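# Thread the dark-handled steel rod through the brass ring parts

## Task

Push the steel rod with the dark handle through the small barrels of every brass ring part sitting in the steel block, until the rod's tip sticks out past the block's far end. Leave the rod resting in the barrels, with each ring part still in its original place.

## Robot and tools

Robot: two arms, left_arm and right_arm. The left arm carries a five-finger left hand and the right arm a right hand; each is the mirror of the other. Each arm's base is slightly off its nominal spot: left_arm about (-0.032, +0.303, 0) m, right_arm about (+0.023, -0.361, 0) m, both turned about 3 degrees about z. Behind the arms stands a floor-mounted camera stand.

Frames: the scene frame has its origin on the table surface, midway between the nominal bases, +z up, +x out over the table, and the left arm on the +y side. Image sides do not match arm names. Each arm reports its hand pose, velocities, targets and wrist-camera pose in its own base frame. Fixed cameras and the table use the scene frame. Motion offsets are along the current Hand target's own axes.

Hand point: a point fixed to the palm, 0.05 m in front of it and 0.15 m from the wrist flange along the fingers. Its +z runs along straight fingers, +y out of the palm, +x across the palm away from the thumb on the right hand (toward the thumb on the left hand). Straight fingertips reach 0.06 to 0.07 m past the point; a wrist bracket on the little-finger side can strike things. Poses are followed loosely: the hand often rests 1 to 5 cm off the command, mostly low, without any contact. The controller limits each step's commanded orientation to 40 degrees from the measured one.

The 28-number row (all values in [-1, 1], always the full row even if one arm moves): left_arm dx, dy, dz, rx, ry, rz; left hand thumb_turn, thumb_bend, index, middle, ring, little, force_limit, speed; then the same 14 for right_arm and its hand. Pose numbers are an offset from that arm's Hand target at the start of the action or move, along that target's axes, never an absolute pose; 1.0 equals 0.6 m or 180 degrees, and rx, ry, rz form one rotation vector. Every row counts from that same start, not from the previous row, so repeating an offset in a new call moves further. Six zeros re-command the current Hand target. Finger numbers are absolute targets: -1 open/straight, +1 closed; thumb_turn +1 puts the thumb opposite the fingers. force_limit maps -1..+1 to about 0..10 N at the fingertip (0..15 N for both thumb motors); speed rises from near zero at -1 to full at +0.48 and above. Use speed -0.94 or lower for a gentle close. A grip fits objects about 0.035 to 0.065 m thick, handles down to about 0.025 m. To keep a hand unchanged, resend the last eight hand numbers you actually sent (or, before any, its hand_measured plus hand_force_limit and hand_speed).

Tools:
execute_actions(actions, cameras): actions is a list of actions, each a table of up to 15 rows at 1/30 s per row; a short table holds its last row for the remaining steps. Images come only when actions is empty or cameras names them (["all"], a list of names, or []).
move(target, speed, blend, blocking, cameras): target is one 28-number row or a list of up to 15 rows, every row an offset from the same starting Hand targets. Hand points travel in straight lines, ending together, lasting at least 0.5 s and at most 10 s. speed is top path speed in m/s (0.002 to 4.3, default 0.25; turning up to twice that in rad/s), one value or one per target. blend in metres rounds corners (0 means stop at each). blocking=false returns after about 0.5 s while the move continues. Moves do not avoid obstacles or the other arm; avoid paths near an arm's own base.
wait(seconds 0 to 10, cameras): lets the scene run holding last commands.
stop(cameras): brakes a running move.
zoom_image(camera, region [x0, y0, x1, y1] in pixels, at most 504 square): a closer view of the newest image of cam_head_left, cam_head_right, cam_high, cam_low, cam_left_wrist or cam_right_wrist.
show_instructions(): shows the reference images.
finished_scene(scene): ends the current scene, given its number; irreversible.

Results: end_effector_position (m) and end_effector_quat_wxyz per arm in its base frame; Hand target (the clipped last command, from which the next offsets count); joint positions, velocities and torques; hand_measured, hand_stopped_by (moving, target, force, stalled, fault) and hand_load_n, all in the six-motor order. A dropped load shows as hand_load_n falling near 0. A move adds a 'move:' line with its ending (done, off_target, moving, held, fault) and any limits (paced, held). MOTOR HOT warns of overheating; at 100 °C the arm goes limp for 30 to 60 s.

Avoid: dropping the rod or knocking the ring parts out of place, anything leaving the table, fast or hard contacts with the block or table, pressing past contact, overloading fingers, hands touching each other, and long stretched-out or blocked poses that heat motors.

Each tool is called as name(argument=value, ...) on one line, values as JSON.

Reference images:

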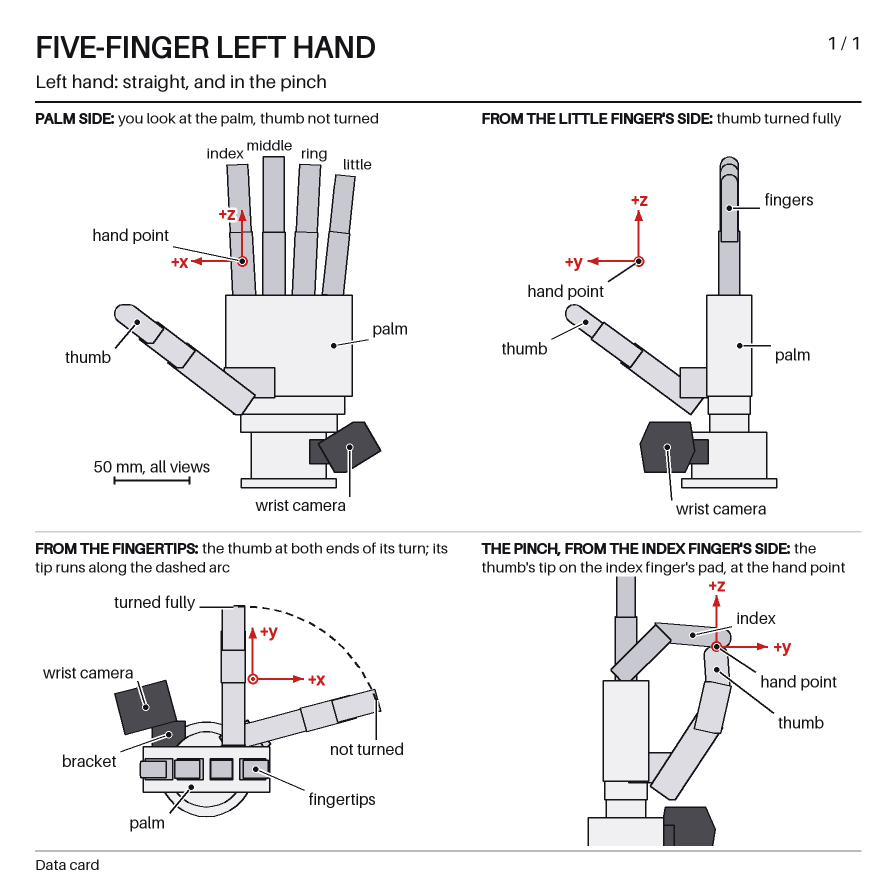

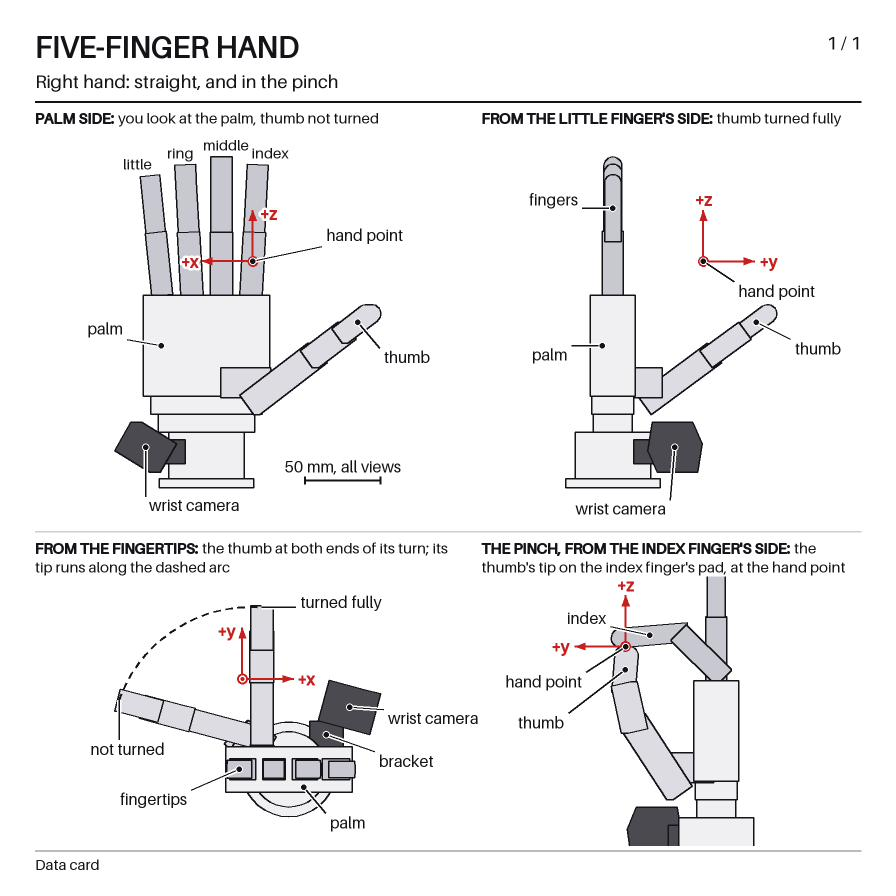

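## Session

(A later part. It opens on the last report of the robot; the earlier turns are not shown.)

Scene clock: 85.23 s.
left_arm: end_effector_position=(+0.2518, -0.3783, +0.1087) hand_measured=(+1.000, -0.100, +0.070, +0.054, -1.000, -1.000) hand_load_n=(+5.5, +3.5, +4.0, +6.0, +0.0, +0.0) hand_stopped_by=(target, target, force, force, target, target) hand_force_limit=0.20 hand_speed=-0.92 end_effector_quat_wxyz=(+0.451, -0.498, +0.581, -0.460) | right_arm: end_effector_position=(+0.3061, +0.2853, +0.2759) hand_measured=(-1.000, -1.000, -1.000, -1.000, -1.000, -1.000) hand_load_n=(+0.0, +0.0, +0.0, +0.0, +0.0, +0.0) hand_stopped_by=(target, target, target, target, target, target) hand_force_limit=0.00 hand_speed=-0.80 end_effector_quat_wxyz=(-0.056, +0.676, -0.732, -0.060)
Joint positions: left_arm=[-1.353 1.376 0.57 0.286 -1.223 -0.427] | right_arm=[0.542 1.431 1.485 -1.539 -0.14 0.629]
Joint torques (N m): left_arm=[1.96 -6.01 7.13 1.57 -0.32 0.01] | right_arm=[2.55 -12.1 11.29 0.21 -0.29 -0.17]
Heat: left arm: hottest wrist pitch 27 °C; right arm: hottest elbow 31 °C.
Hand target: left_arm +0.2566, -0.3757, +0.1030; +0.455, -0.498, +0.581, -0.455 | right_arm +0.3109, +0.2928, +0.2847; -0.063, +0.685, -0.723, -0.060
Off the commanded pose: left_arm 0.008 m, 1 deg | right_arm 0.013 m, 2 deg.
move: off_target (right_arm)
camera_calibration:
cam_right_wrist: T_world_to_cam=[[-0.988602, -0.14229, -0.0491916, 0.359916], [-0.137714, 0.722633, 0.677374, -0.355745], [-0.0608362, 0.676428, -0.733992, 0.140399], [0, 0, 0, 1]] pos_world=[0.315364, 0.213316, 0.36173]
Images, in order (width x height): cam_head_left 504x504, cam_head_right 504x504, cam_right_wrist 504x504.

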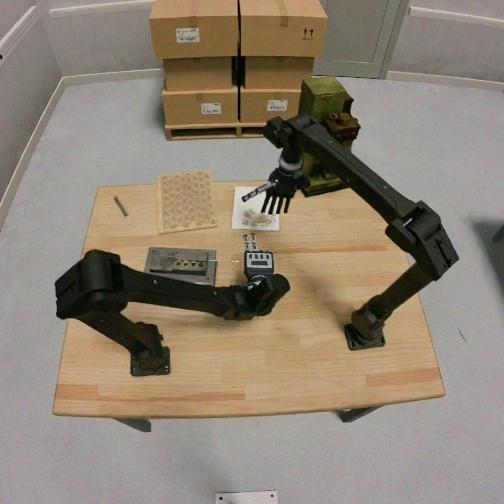

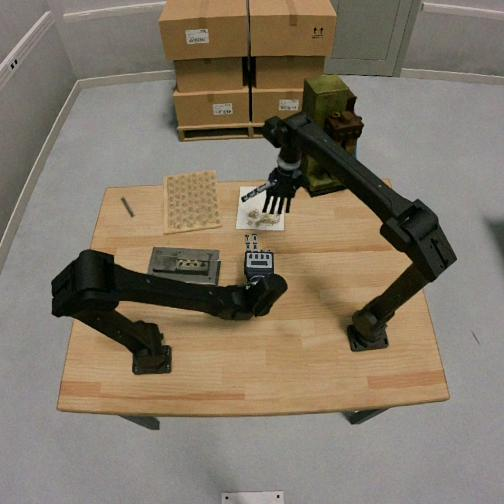

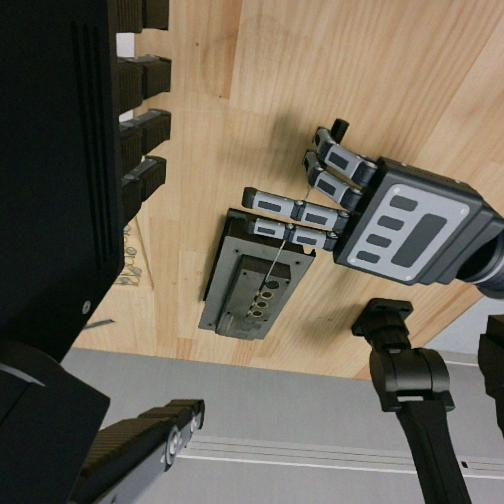

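move(target=[[0.001,0.0131,0.0023,0,0,0.01,1,-0.1,0.34,0.4,-1,-1,0.2,-0.92,0,0,0,0,0,0,-1,-1,-1,-1,-1,-1,0,-0.8]], speed=0.04, cameras=["cam_right_wrist","cam_head_left","cam_head_right"])

zoom_image(camera="cam_right_wrist", region=[250, 260, 280, 295])

zoom_image(camera="cam_head_left", region=[190, 245, 220, 270])

zoom_image(camera="cam_head_right", region=[190, 245, 220, 270])

zoom_image(camera="cam_head_right", region=[180, 245, 260, 275])

Scene clock: 86.67 s.
left_arm: end_effector_position=(+0.2524, -0.3791, +0.1023) hand_measured=(+1.000, -0.100, +0.070, +0.054, -1.000, -1.000) hand_load_n=(+5.5, +3.0, +4.0, +6.0, +0.0, +0.0) hand_stopped_by=(target, target, force, force, target, target) hand_force_limit=0.20 hand_speed=-0.92 end_effector_quat_wxyz=(+0.457, -0.490, +0.587, -0.455) | right_arm: end_effector_position=(+0.3061, +0.2853, +0.2759) hand_measured=(-1.000, -1.000, -1.000, -1.000, -1.000, -1.000) hand_load_n=(+0.0, -0.5, +0.0, -0.5, +0.0, +0.0) hand_stopped_by=(target, target, target, target, target, target) hand_force_limit=0.00 hand_speed=-0.80 end_effector_quat_wxyz=(-0.056, +0.676, -0.732, -0.060)
Joint positions: left_arm=[-1.353 1.399 0.57 0.311 -1.223 -0.399] | right_arm=[0.542 1.431 1.485 -1.539 -0.14 0.629]
Joint torques (N m): left_arm=[1.85 -6.01 6.89 1.52 -0.36 0.02] | right_arm=[2.78 -11.81 11.26 0.21 -0.29 -0.19]
Heat: left arm: hottest wrist pitch 27 °C; right arm: hottest elbow 31 °C.
Hand target: left_arm +0.2566, -0.3757, +0.0950; +0.463, -0.488, +0.589, -0.448 | right_arm +0.3109, +0.2928, +0.2847; -0.063, +0.685, -0.723, -0.060
Off the commanded pose: left_arm 0.009 m, 1 deg | right_arm 0.013 m, 2 deg.
move: off_target (right_arm)
camera_calibration:
cam_right_wrist: T_world_to_cam=[[-0.988602, -0.14229, -0.0491916, 0.359916], [-0.137714, 0.722633, 0.677374, -0.355745], [-0.0608362, 0.676428, -0.733992, 0.140399], [0, 0, 0, 1]] pos_world=[0.315364, 0.213316, 0.36173]
Images, in order (width x height): cam_head_left 504x504, cam_head_right 504x504, cam_right_wrist 504x504.

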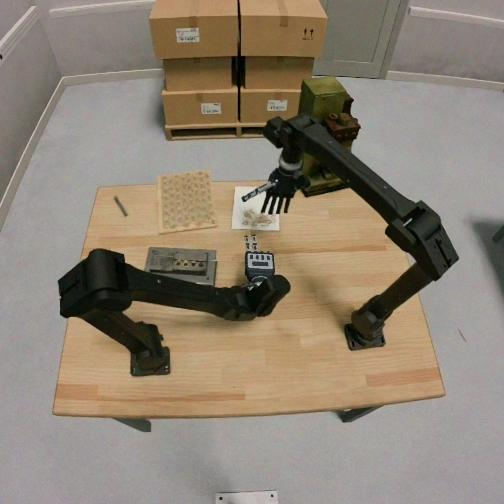

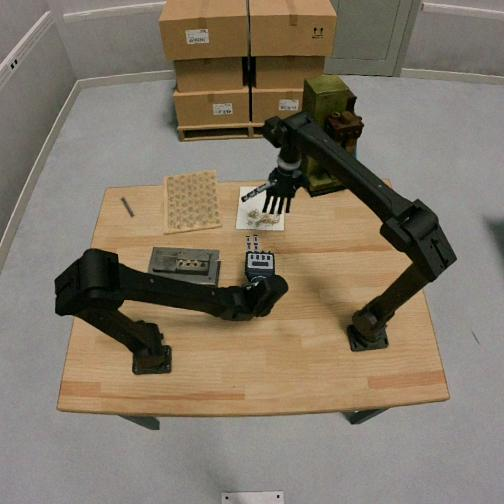

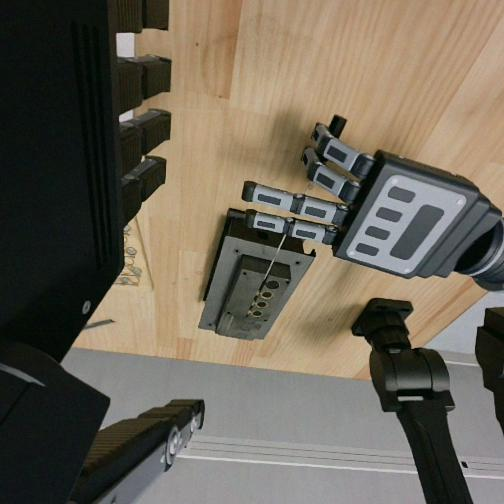

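Scaled by 14.400 from the camera's 504x504 image, which has a finer 720x720 frame.

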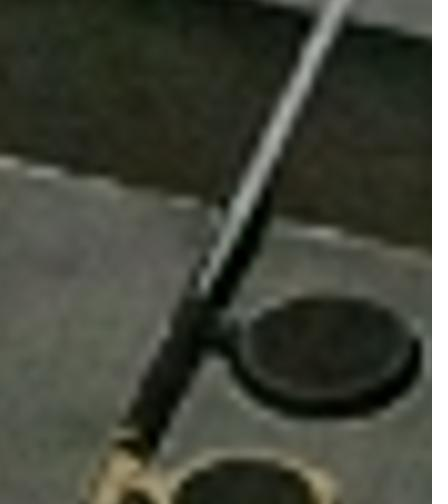

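Scaled by 16.800 from the camera's 504x504 image, which has a finer 720x720 frame.

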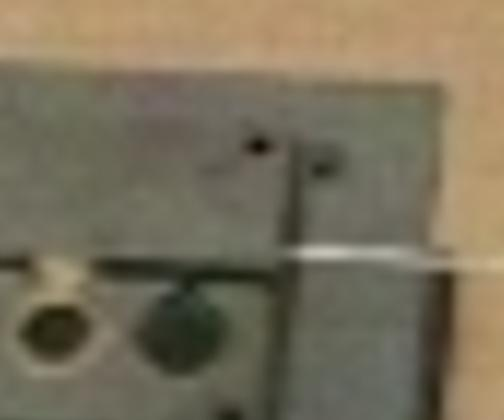

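Scaled by 16.800 from the camera's 504x504 image, which has a finer 720x720 frame.

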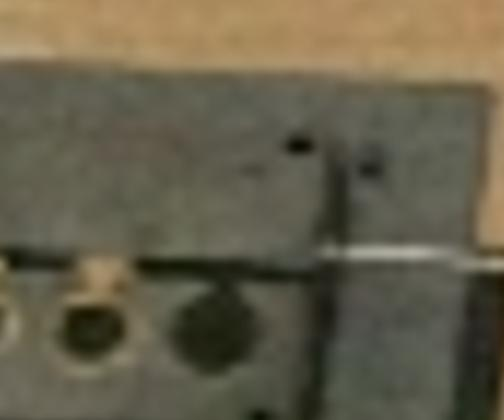

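Scaled by 6.300 from the camera's 504x504 image, which has a finer 720x720 frame.

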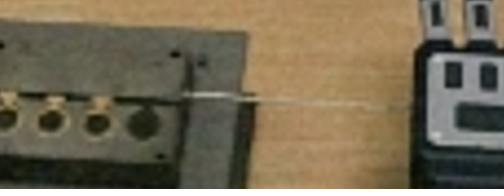

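zoom_image(camera="cam_head_left", region=[196, 252, 216, 268])

zoom_image(camera="cam_head_right", region=[198, 252, 218, 268])

zoom_image(camera="cam_right_wrist", region=[258, 265, 274, 285])

Scaled by 25.200 from the camera's 504x504 image, which has a finer 720x720 frame.

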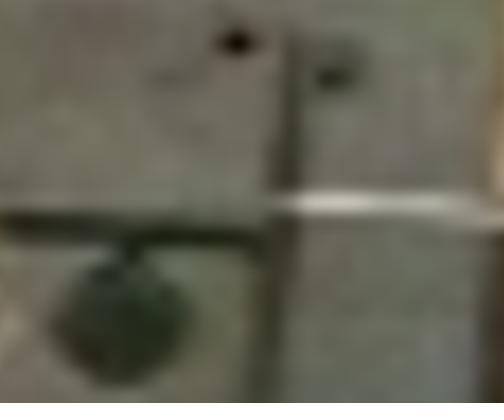

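Scaled by 25.200 from the camera's 504x504 image, which has a finer 720x720 frame.

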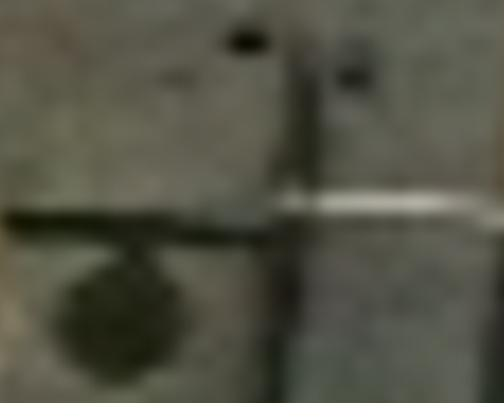

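Scaled by 25.200 from the camera's 504x504 image, which has a finer 720x720 frame.

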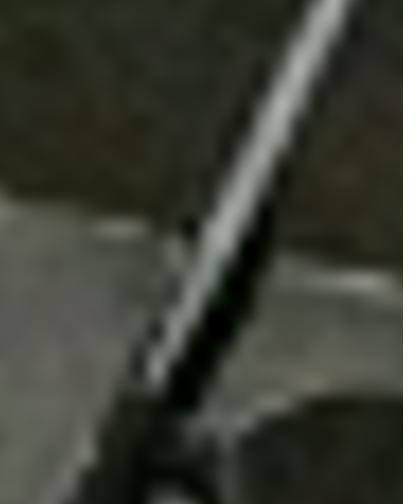

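wait(seconds=0.1, cameras=["cam_high", "cam_head_left", "cam_right_wrist", "cam_low"])

zoom_image(camera="cam_high", region=[205, 160, 285, 220])

zoom_image(camera="cam_high", region=[215, 170, 265, 210])

Scene clock: 88.33 s.
left_arm: end_effector_position=(+0.2524, -0.3791, +0.1023) hand_measured=(+1.000, -0.100, +0.070, +0.054, -1.000, -1.000) hand_load_n=(+5.5, +3.0, +4.0, +6.0, +0.0, +0.0) hand_stopped_by=(target, target, force, force, target, target) hand_force_limit=0.20 hand_speed=-0.92 end_effector_quat_wxyz=(+0.457, -0.490, +0.587, -0.455) | right_arm: end_effector_position=(+0.3061, +0.2853, +0.2759) hand_measured=(-1.000, -1.000, -1.000, -1.000, -1.000, -1.000) hand_load_n=(+0.0, +0.0, +0.0, +0.0, +0.0, +0.0) hand_stopped_by=(target, target, target, target, target, target) hand_force_limit=0.00 hand_speed=-0.80 end_effector_quat_wxyz=(-0.056, +0.676, -0.732, -0.060)
Joint positions: left_arm=[-1.353 1.399 0.57 0.311 -1.223 -0.398] | right_arm=[0.542 1.431 1.485 -1.539 -0.14 0.629]
Joint torques (N m): left_arm=[1.85 -5.95 6.87 1.61 -0.36 0.02] | right_arm=[2.78 -12.04 11.34 0.2 -0.3 -0.19]
Heat: left arm: hottest wrist pitch 27 °C; right arm: hottest elbow 31 °C.
Hand target: left_arm +0.2566, -0.3757, +0.0949; +0.463, -0.488, +0.589, -0.448 | right_arm +0.3109, +0.2928, +0.2847; -0.063, +0.685, -0.723, -0.060
Off the commanded pose: left_arm 0.009 m, 1 deg | right_arm 0.013 m, 2 deg.
wait: 0.10 s; at rest from the start
camera_calibration:
cam_right_wrist: T_world_to_cam=[[-0.988602, -0.14229, -0.0491916, 0.359916], [-0.137714, 0.722633, 0.677374, -0.355745], [-0.0608362, 0.676428, -0.733992, 0.140399], [0, 0, 0, 1]] pos_world=[0.315364, 0.213316, 0.36173]
Images, in order (width x height): cam_head_left 504x504, cam_high 504x504, cam_low 504x504, cam_right_wrist 504x504.

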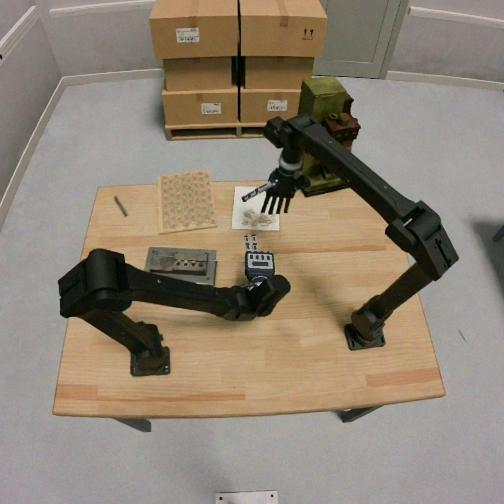

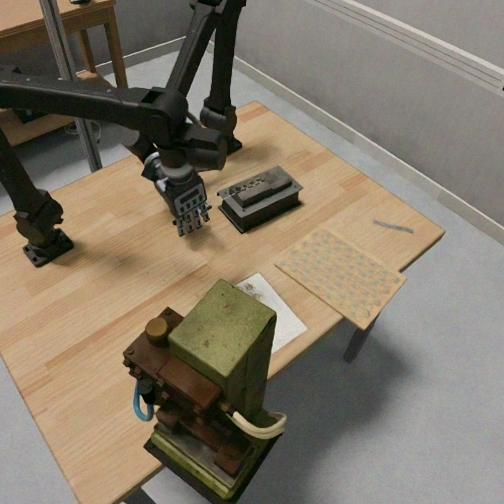

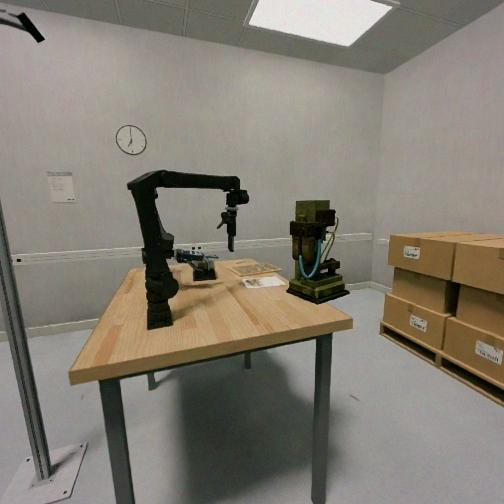

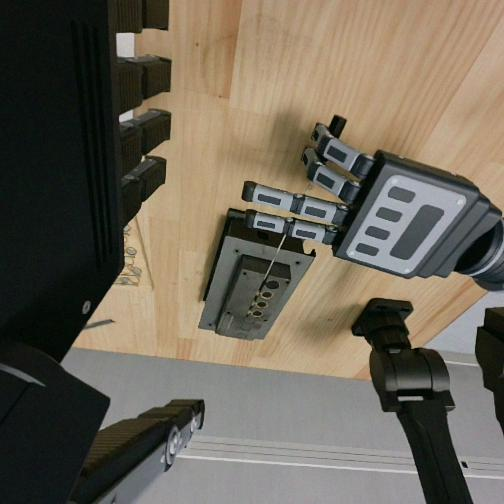

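Scaled by 6.300 from the camera's 504x504 image, which has a finer 720x720 frame.

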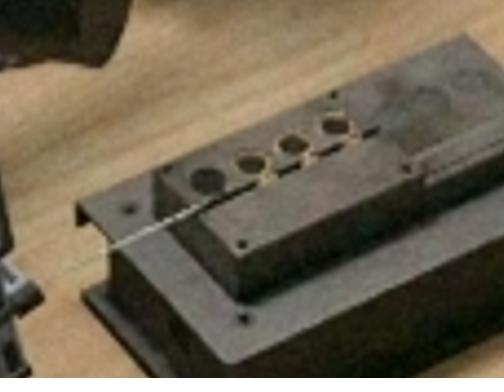

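Scaled by 10.080 from the camera's 504x504 image, which has a finer 720x720 frame.

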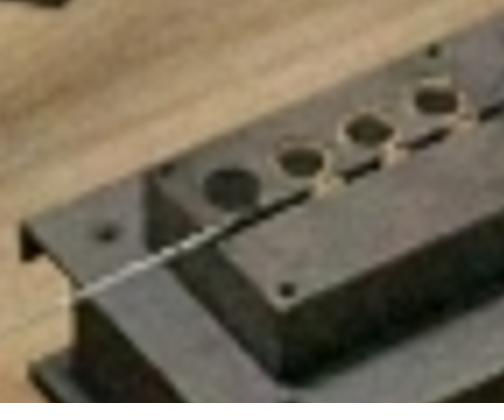

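zoom_image(camera="cam_right_wrist", region=[230, 220, 310, 320])

zoom_image(camera="cam_head_left", region=[175, 245, 255, 275])

zoom_image(camera="cam_high", region=[200, 165, 270, 215])

Scaled by 5.040 from the camera's 504x504 image, which has a finer 720x720 frame.

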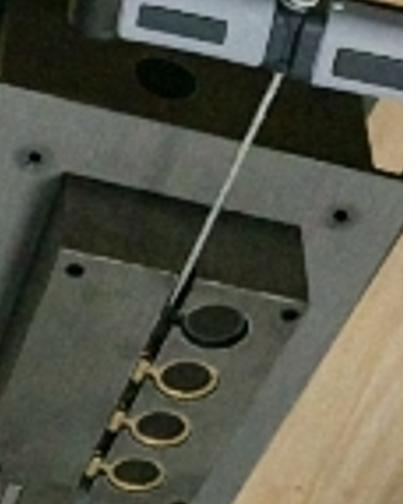

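Scaled by 6.300 from the camera's 504x504 image, which has a finer 720x720 frame.

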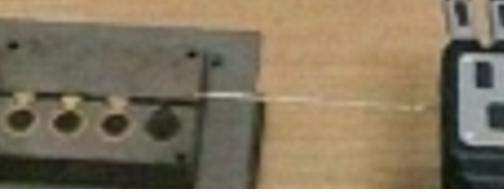

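Scaled by 7.200 from the camera's 504x504 image, which has a finer 720x720 frame.

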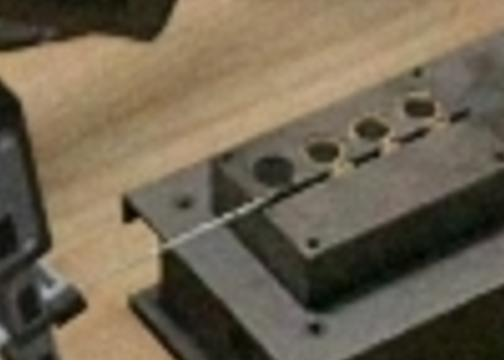

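move(target=[[0,0,0,0,0,0,1,-0.1,0.34,0.4,-1,-1,0.2,-0.92,-0.1373,-0.1412,0.017,-0.029,0,-0.1642,-1,-1,-1,-1,-1,-1,0,-0.8]], speed=0.15, cameras=["cam_right_wrist","cam_head_left"])

zoom_image(camera="cam_right_wrist", region=[200, 180, 380, 340])

Scene clock: 92.60 s.
left_arm: end_effector_position=(+0.2524, -0.3791, +0.1023) hand_measured=(+1.000, -0.100, +0.070, +0.054, -1.000, -1.000) hand_load_n=(+5.5, +3.0, +4.0, +6.0, +0.0, +0.0) hand_stopped_by=(target, target, force, force, target, target) hand_force_limit=0.20 hand_speed=-0.92 end_effector_quat_wxyz=(+0.457, -0.489, +0.587, -0.455) | right_arm: end_effector_position=(+0.3978, +0.3617, +0.2865) hand_measured=(-1.000, -1.000, -1.000, -1.000, -1.000, -1.000) hand_load_n=(+0.0, +0.0, +0.0, +0.0, +0.0, +0.0) hand_stopped_by=(target, target, target, target, target, target) hand_force_limit=0.00 hand_speed=-0.80 end_effector_quat_wxyz=(-0.068, +0.838, -0.537, -0.067)
Joint positions: left_arm=[-1.353 1.399 0.57 0.311 -1.223 -0.398] | right_arm=[0.6 1.852 2.043 -1.688 -0.176 0.175]
Joint torques (N m): left_arm=[1.85 -6.01 6.87 1.62 -0.36 0.02] | right_arm=[3.02 -19.02 11.11 0.12 -0.31 -0.18]
Heat: left arm: hottest wrist pitch 27 °C; right arm: hottest elbow 32 °C.
Hand target: left_arm +0.2566, -0.3757, +0.0950; +0.463, -0.488, +0.589, -0.448 | right_arm +0.4000, +0.3711, +0.2889; -0.045, +0.849, -0.521, -0.074
Off the commanded pose: left_arm 0.009 m, 1 deg | right_arm 0.010 m, 3 deg.
joint sent to its limit (right arm) — joint 4 (wrist pitch), lower limit. The joint targets are off in orientation, not in position.
move: off_target (right_arm)
camera_calibration:
cam_right_wrist: T_world_to_cam=[[-0.791535, -0.601682, -0.107013, 0.566174], [-0.498975, 0.535191, 0.681612, -0.195246], [-0.352841, 0.592916, -0.723847, 0.24547], [0, 0, 0, 1]] pos_world=[0.437336, 0.299608, 0.371352]
Images, in order (width x height): cam_head_left 504x504, cam_right_wrist 504x504.

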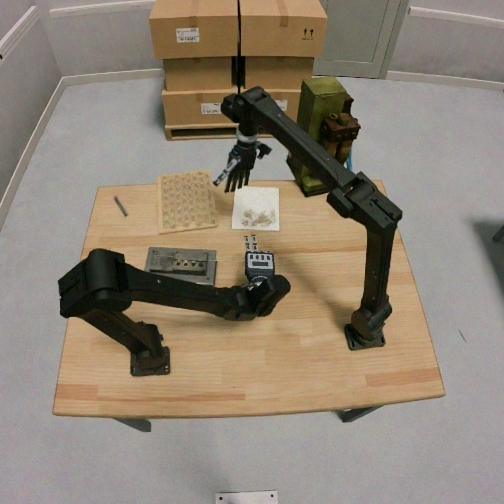

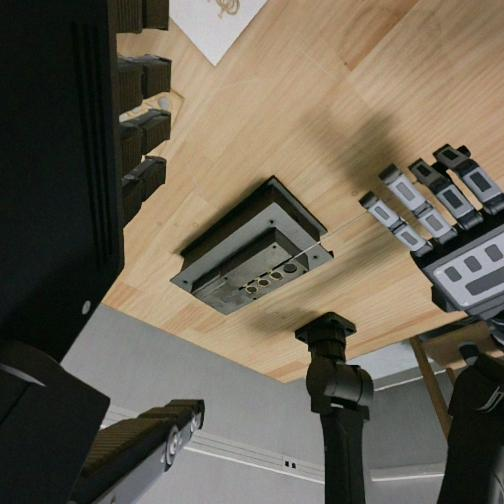

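Scaled by 2.800 from the camera's 504x504 image, which has a finer 720x720 frame.

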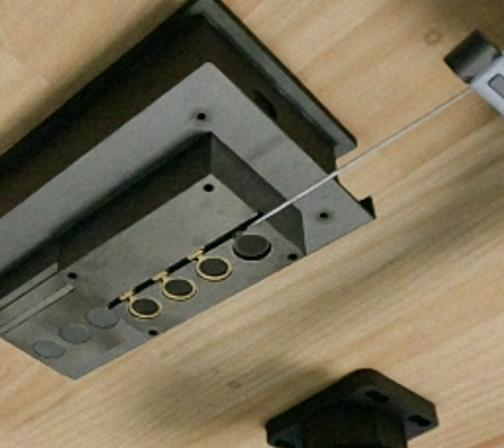

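zoom_image(camera="cam_right_wrist", region=[275, 230, 325, 280])

zoom_image(camera="cam_right_wrist", region=[235, 200, 375, 300])

Scaled by 10.080 from the camera's 504x504 image, which has a finer 720x720 frame.

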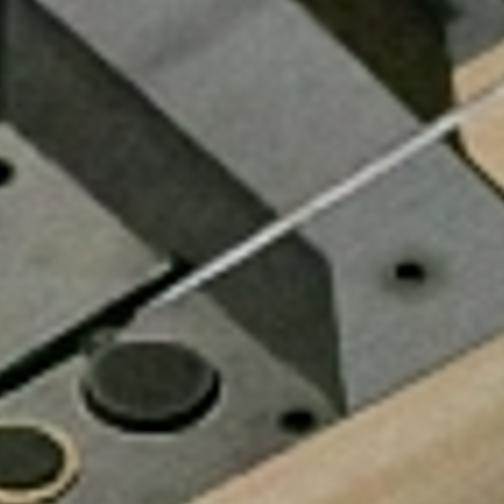

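Scaled by 3.600 from the camera's 504x504 image, which has a finer 720x720 frame.

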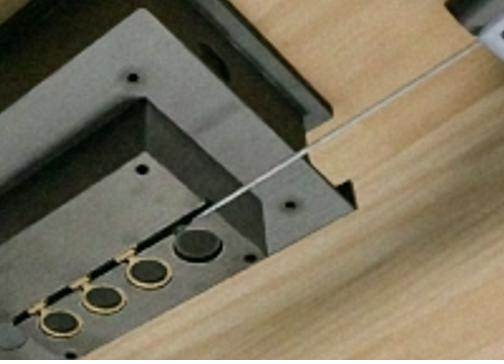

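move(target=[[0.0025,0.0202,0,0,0,0.006,1,-0.1,0.34,0.4,-1,-1,0.2,-0.92,0.0495,0.1914,-0.0015,0.029,0,0.1642,-1,-1,-1,-1,-1,-1,0,-0.8]], speed=0.12, cameras=["cam_right_wrist","cam_head_left","cam_head_right","cam_high"])

zoom_image(camera="cam_right_wrist", region=[235, 225, 305, 325])

zoom_image(camera="cam_right_wrist", region=[250, 255, 280, 290])

zoom_image(camera="cam_head_left", region=[190, 245, 220, 270])

zoom_image(camera="cam_head_right", region=[190, 245, 220, 270])

zoom_image(camera="cam_high", region=[215, 170, 265, 210])

Scene clock: 97.20 s.
left_arm: end_effector_position=(+0.2527, -0.3780, +0.0907) hand_measured=(+1.000, -0.100, +0.070, +0.054, -1.000, -1.000) hand_load_n=(+5.0, +3.0, +4.5, +5.5, +0.0, +0.0) hand_stopped_by=(target, target, force, force, target, target) hand_force_limit=0.20 hand_speed=-0.92 end_effector_quat_wxyz=(+0.462, -0.485, +0.591, -0.449) | right_arm: end_effector_position=(+0.3051, +0.2956, +0.2855) hand_measured=(-1.000, -1.000, -1.000, -1.000, -1.000, -1.000) hand_load_n=(+0.0, +0.0, +0.0, +0.0, +0.0, +0.0) hand_stopped_by=(target, target, target, target, target, target) hand_force_limit=0.00 hand_speed=-0.80 end_effector_quat_wxyz=(-0.059, +0.695, -0.713, -0.062)
Joint positions: left_arm=[-1.353 1.432 0.562 0.346 -1.225 -0.384] | right_arm=[0.564 1.451 1.531 -1.559 -0.146 0.597]
Joint torques (N m): left_arm=[1.26 -6.07 6.64 1.58 -0.5 -0.02] | right_arm=[0.91 -14.27 7.76 1.06 0 0.17]
Heat: left arm: hottest wrist pitch 27 °C; right arm: hottest elbow 32 °C.
Hand target: left_arm +0.2546, -0.3758, +0.0830; +0.467, -0.483, +0.593, -0.444 | right_arm +0.3109, +0.2927, +0.2847; -0.063, +0.685, -0.723, -0.060
Off the commanded pose: left_arm 0.008 m, 1 deg | right_arm 0.006 m, 2 deg.
move: done
camera_calibration:
cam_right_wrist: T_world_to_cam=[[-0.979111, -0.195259, -0.0567122, 0.375741], [-0.180806, 0.708513, 0.682142, -0.353823], [-0.0930132, 0.678147, -0.729017, 0.148244], [0, 0, 0, 1]] pos_world=[0.317707, 0.223524, 0.370739]
Images, in order (width x height): cam_head_left 504x504, cam_head_right 504x504, cam_high 504x504, cam_right_wrist 504x504.

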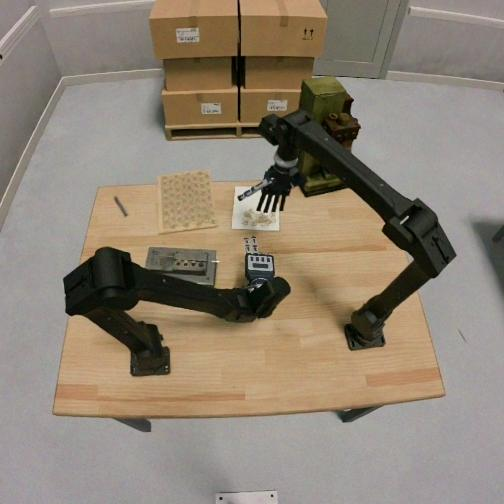

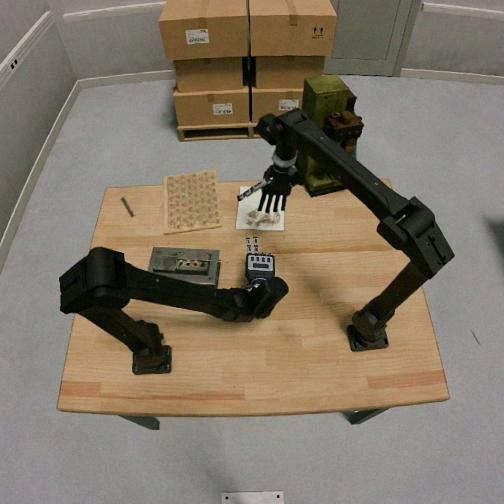

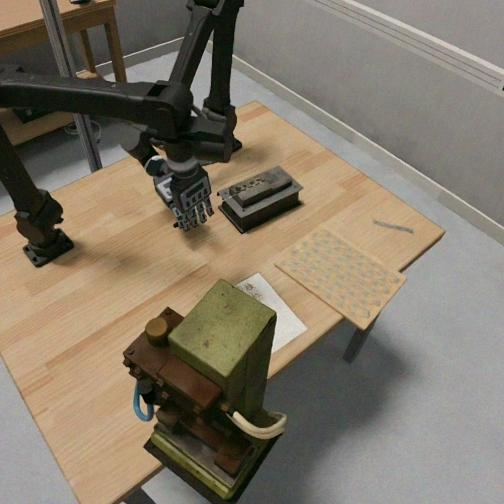

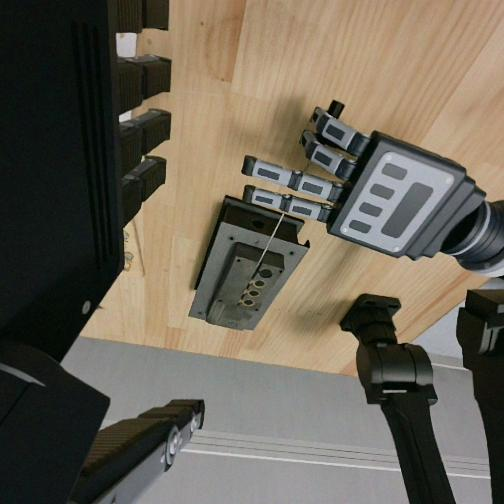

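Scaled by 5.040 from the camera's 504x504 image, which has a finer 720x720 frame.

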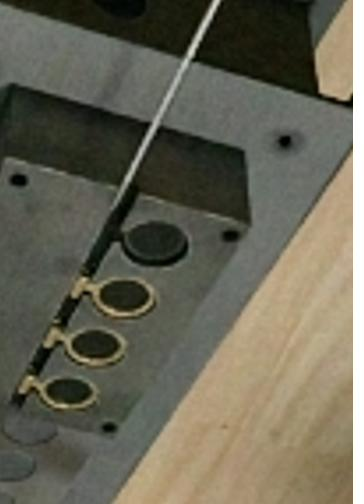

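Scaled by 14.400 from the camera's 504x504 image, which has a finer 720x720 frame.

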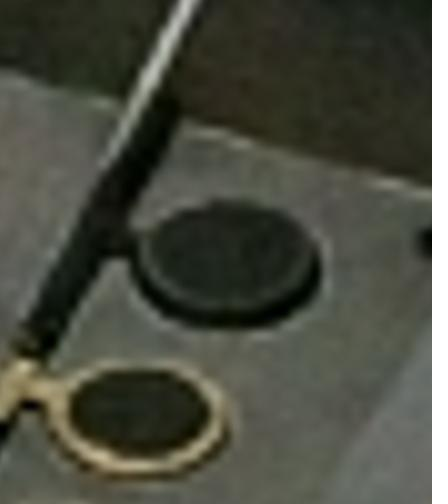

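Scaled by 16.800 from the camera's 504x504 image, which has a finer 720x720 frame.

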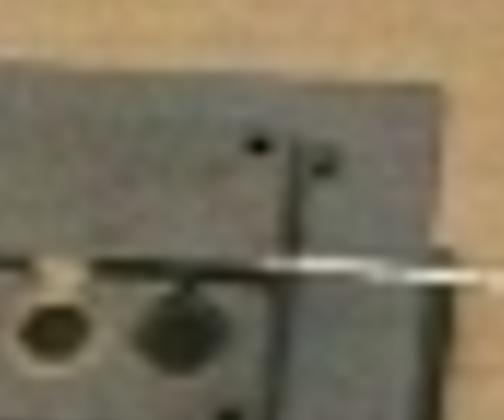

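Scaled by 16.800 from the camera's 504x504 image, which has a finer 720x720 frame.

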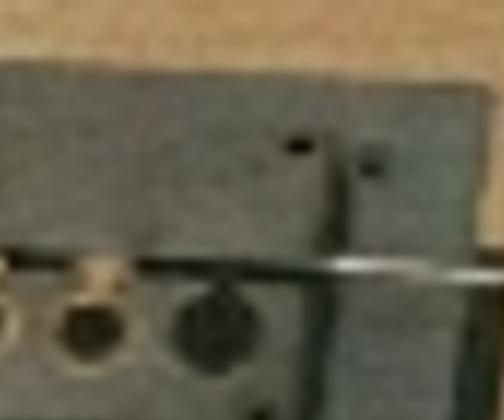

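Scaled by 10.080 from the camera's 504x504 image, which has a finer 720x720 frame.

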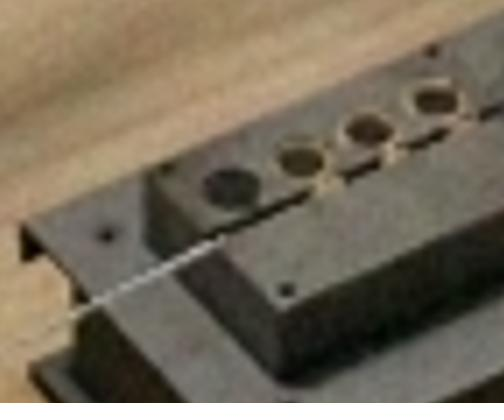

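move(target=[[-0.016,-0.0058,-0.0066,0,0,0,1,-0.1,0.34,0.4,-1,-1,0.2,-0.92,0,0,0,0,0,0,-1,-1,-1,-1,-1,-1,0,-0.8]], speed=0.03, cameras=["cam_right_wrist","cam_head_left","cam_head_right","cam_high"])

zoom_image(camera="cam_right_wrist", region=[250, 255, 280, 290])

zoom_image(camera="cam_head_left", region=[190, 245, 220, 270])

zoom_image(camera="cam_head_right", region=[190, 245, 220, 270])

zoom_image(camera="cam_high", region=[215, 170, 265, 210])

Scene clock: 99.00 s.
left_arm: end_effector_position=(+0.2508, -0.3691, +0.0854) hand_measured=(+1.000, -0.100, +0.070, +0.054, -1.000, -1.000) hand_load_n=(+4.0, +3.5, +4.0, +5.5, +0.0, +0.0) hand_stopped_by=(target, target, force, force, target, target) hand_force_limit=0.20 hand_speed=-0.92 end_effector_quat_wxyz=(+0.465, -0.482, +0.595, -0.444) | right_arm: end_effector_position=(+0.3051, +0.2956, +0.2855) hand_measured=(-1.000, -1.000, -1.000, -1.000, -1.000, -1.000) hand_load_n=(+0.0, +0.0, +0.0, +0.0, +0.0, +0.0) hand_stopped_by=(target, target, target, target, target, target) hand_force_limit=0.00 hand_speed=-0.80 end_effector_quat_wxyz=(-0.059, +0.695, -0.714, -0.062)
Joint positions: left_arm=[-1.353 1.424 0.54 0.346 -1.226 -0.384] | right_arm=[0.564 1.451 1.531 -1.559 -0.146 0.597]
Joint torques (N m): left_arm=[1.26 -8 6.65 0.96 -0.53 -0.02] | right_arm=[1.03 -14.21 7.82 1.09 0.02 0.16]
Heat: left arm: hottest wrist pitch 27 °C; right arm: hottest elbow 32 °C.
Hand target: left_arm +0.2522, -0.3664, +0.0882; +0.467, -0.483, +0.593, -0.444 | right_arm +0.3109, +0.2928, +0.2847; -0.063, +0.685, -0.723, -0.060
Off the commanded pose: left_arm 0.004 m, 0 deg | right_arm 0.007 m, 2 deg.
move: done
camera_calibration:
cam_right_wrist: T_world_to_cam=[[-0.979259, -0.194547, -0.0565922, 0.375506], [-0.180206, 0.708634, 0.682176, -0.354142], [-0.0926121, 0.678226, -0.728995, 0.148013], [0, 0, 0, 1]] pos_world=[0.317608, 0.223624, 0.370739]
Images, in order (width x height): cam_head_left 504x504, cam_head_right 504x504, cam_high 504x504, cam_right_wrist 504x504.

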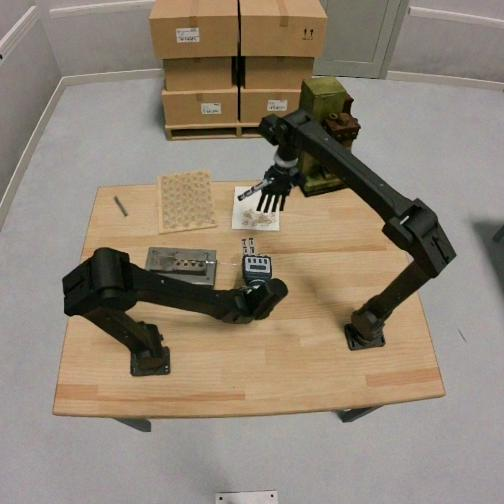

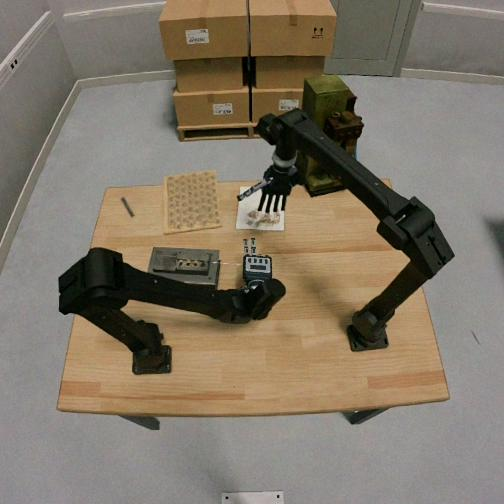

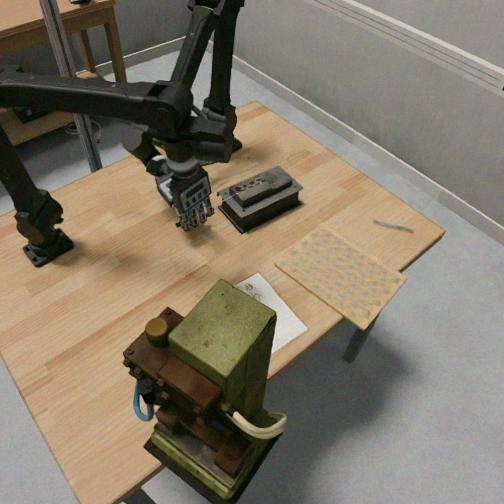

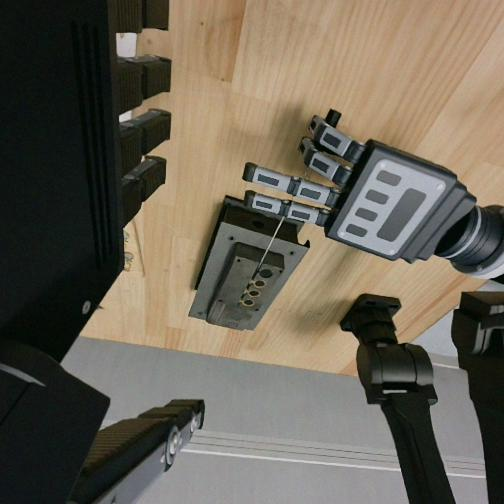

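Scaled by 14.400 from the camera's 504x504 image, which has a finer 720x720 frame.

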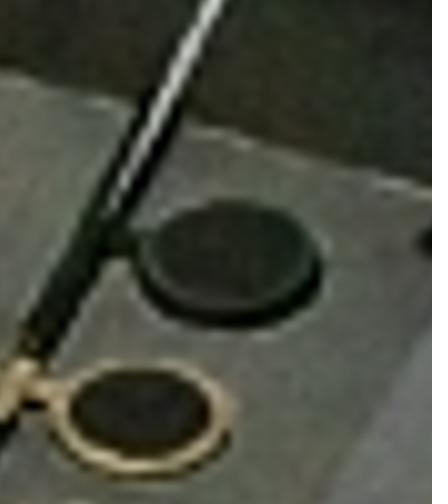

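Scaled by 16.800 from the camera's 504x504 image, which has a finer 720x720 frame.

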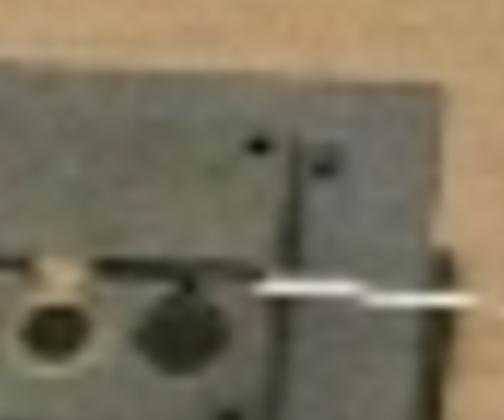

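Scaled by 16.800 from the camera's 504x504 image, which has a finer 720x720 frame.

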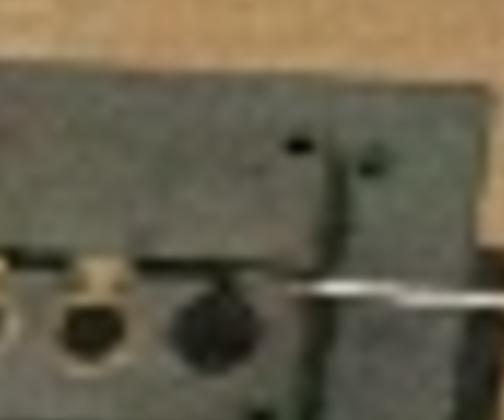

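Scaled by 10.080 from the camera's 504x504 image, which has a finer 720x720 frame.

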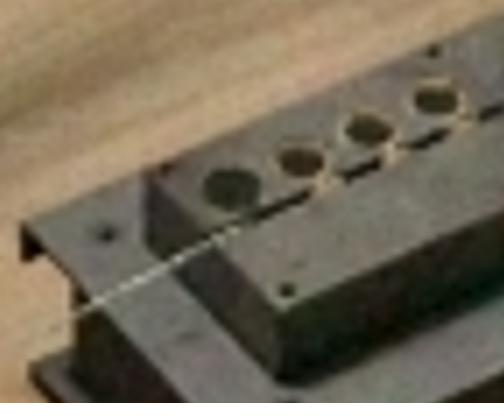

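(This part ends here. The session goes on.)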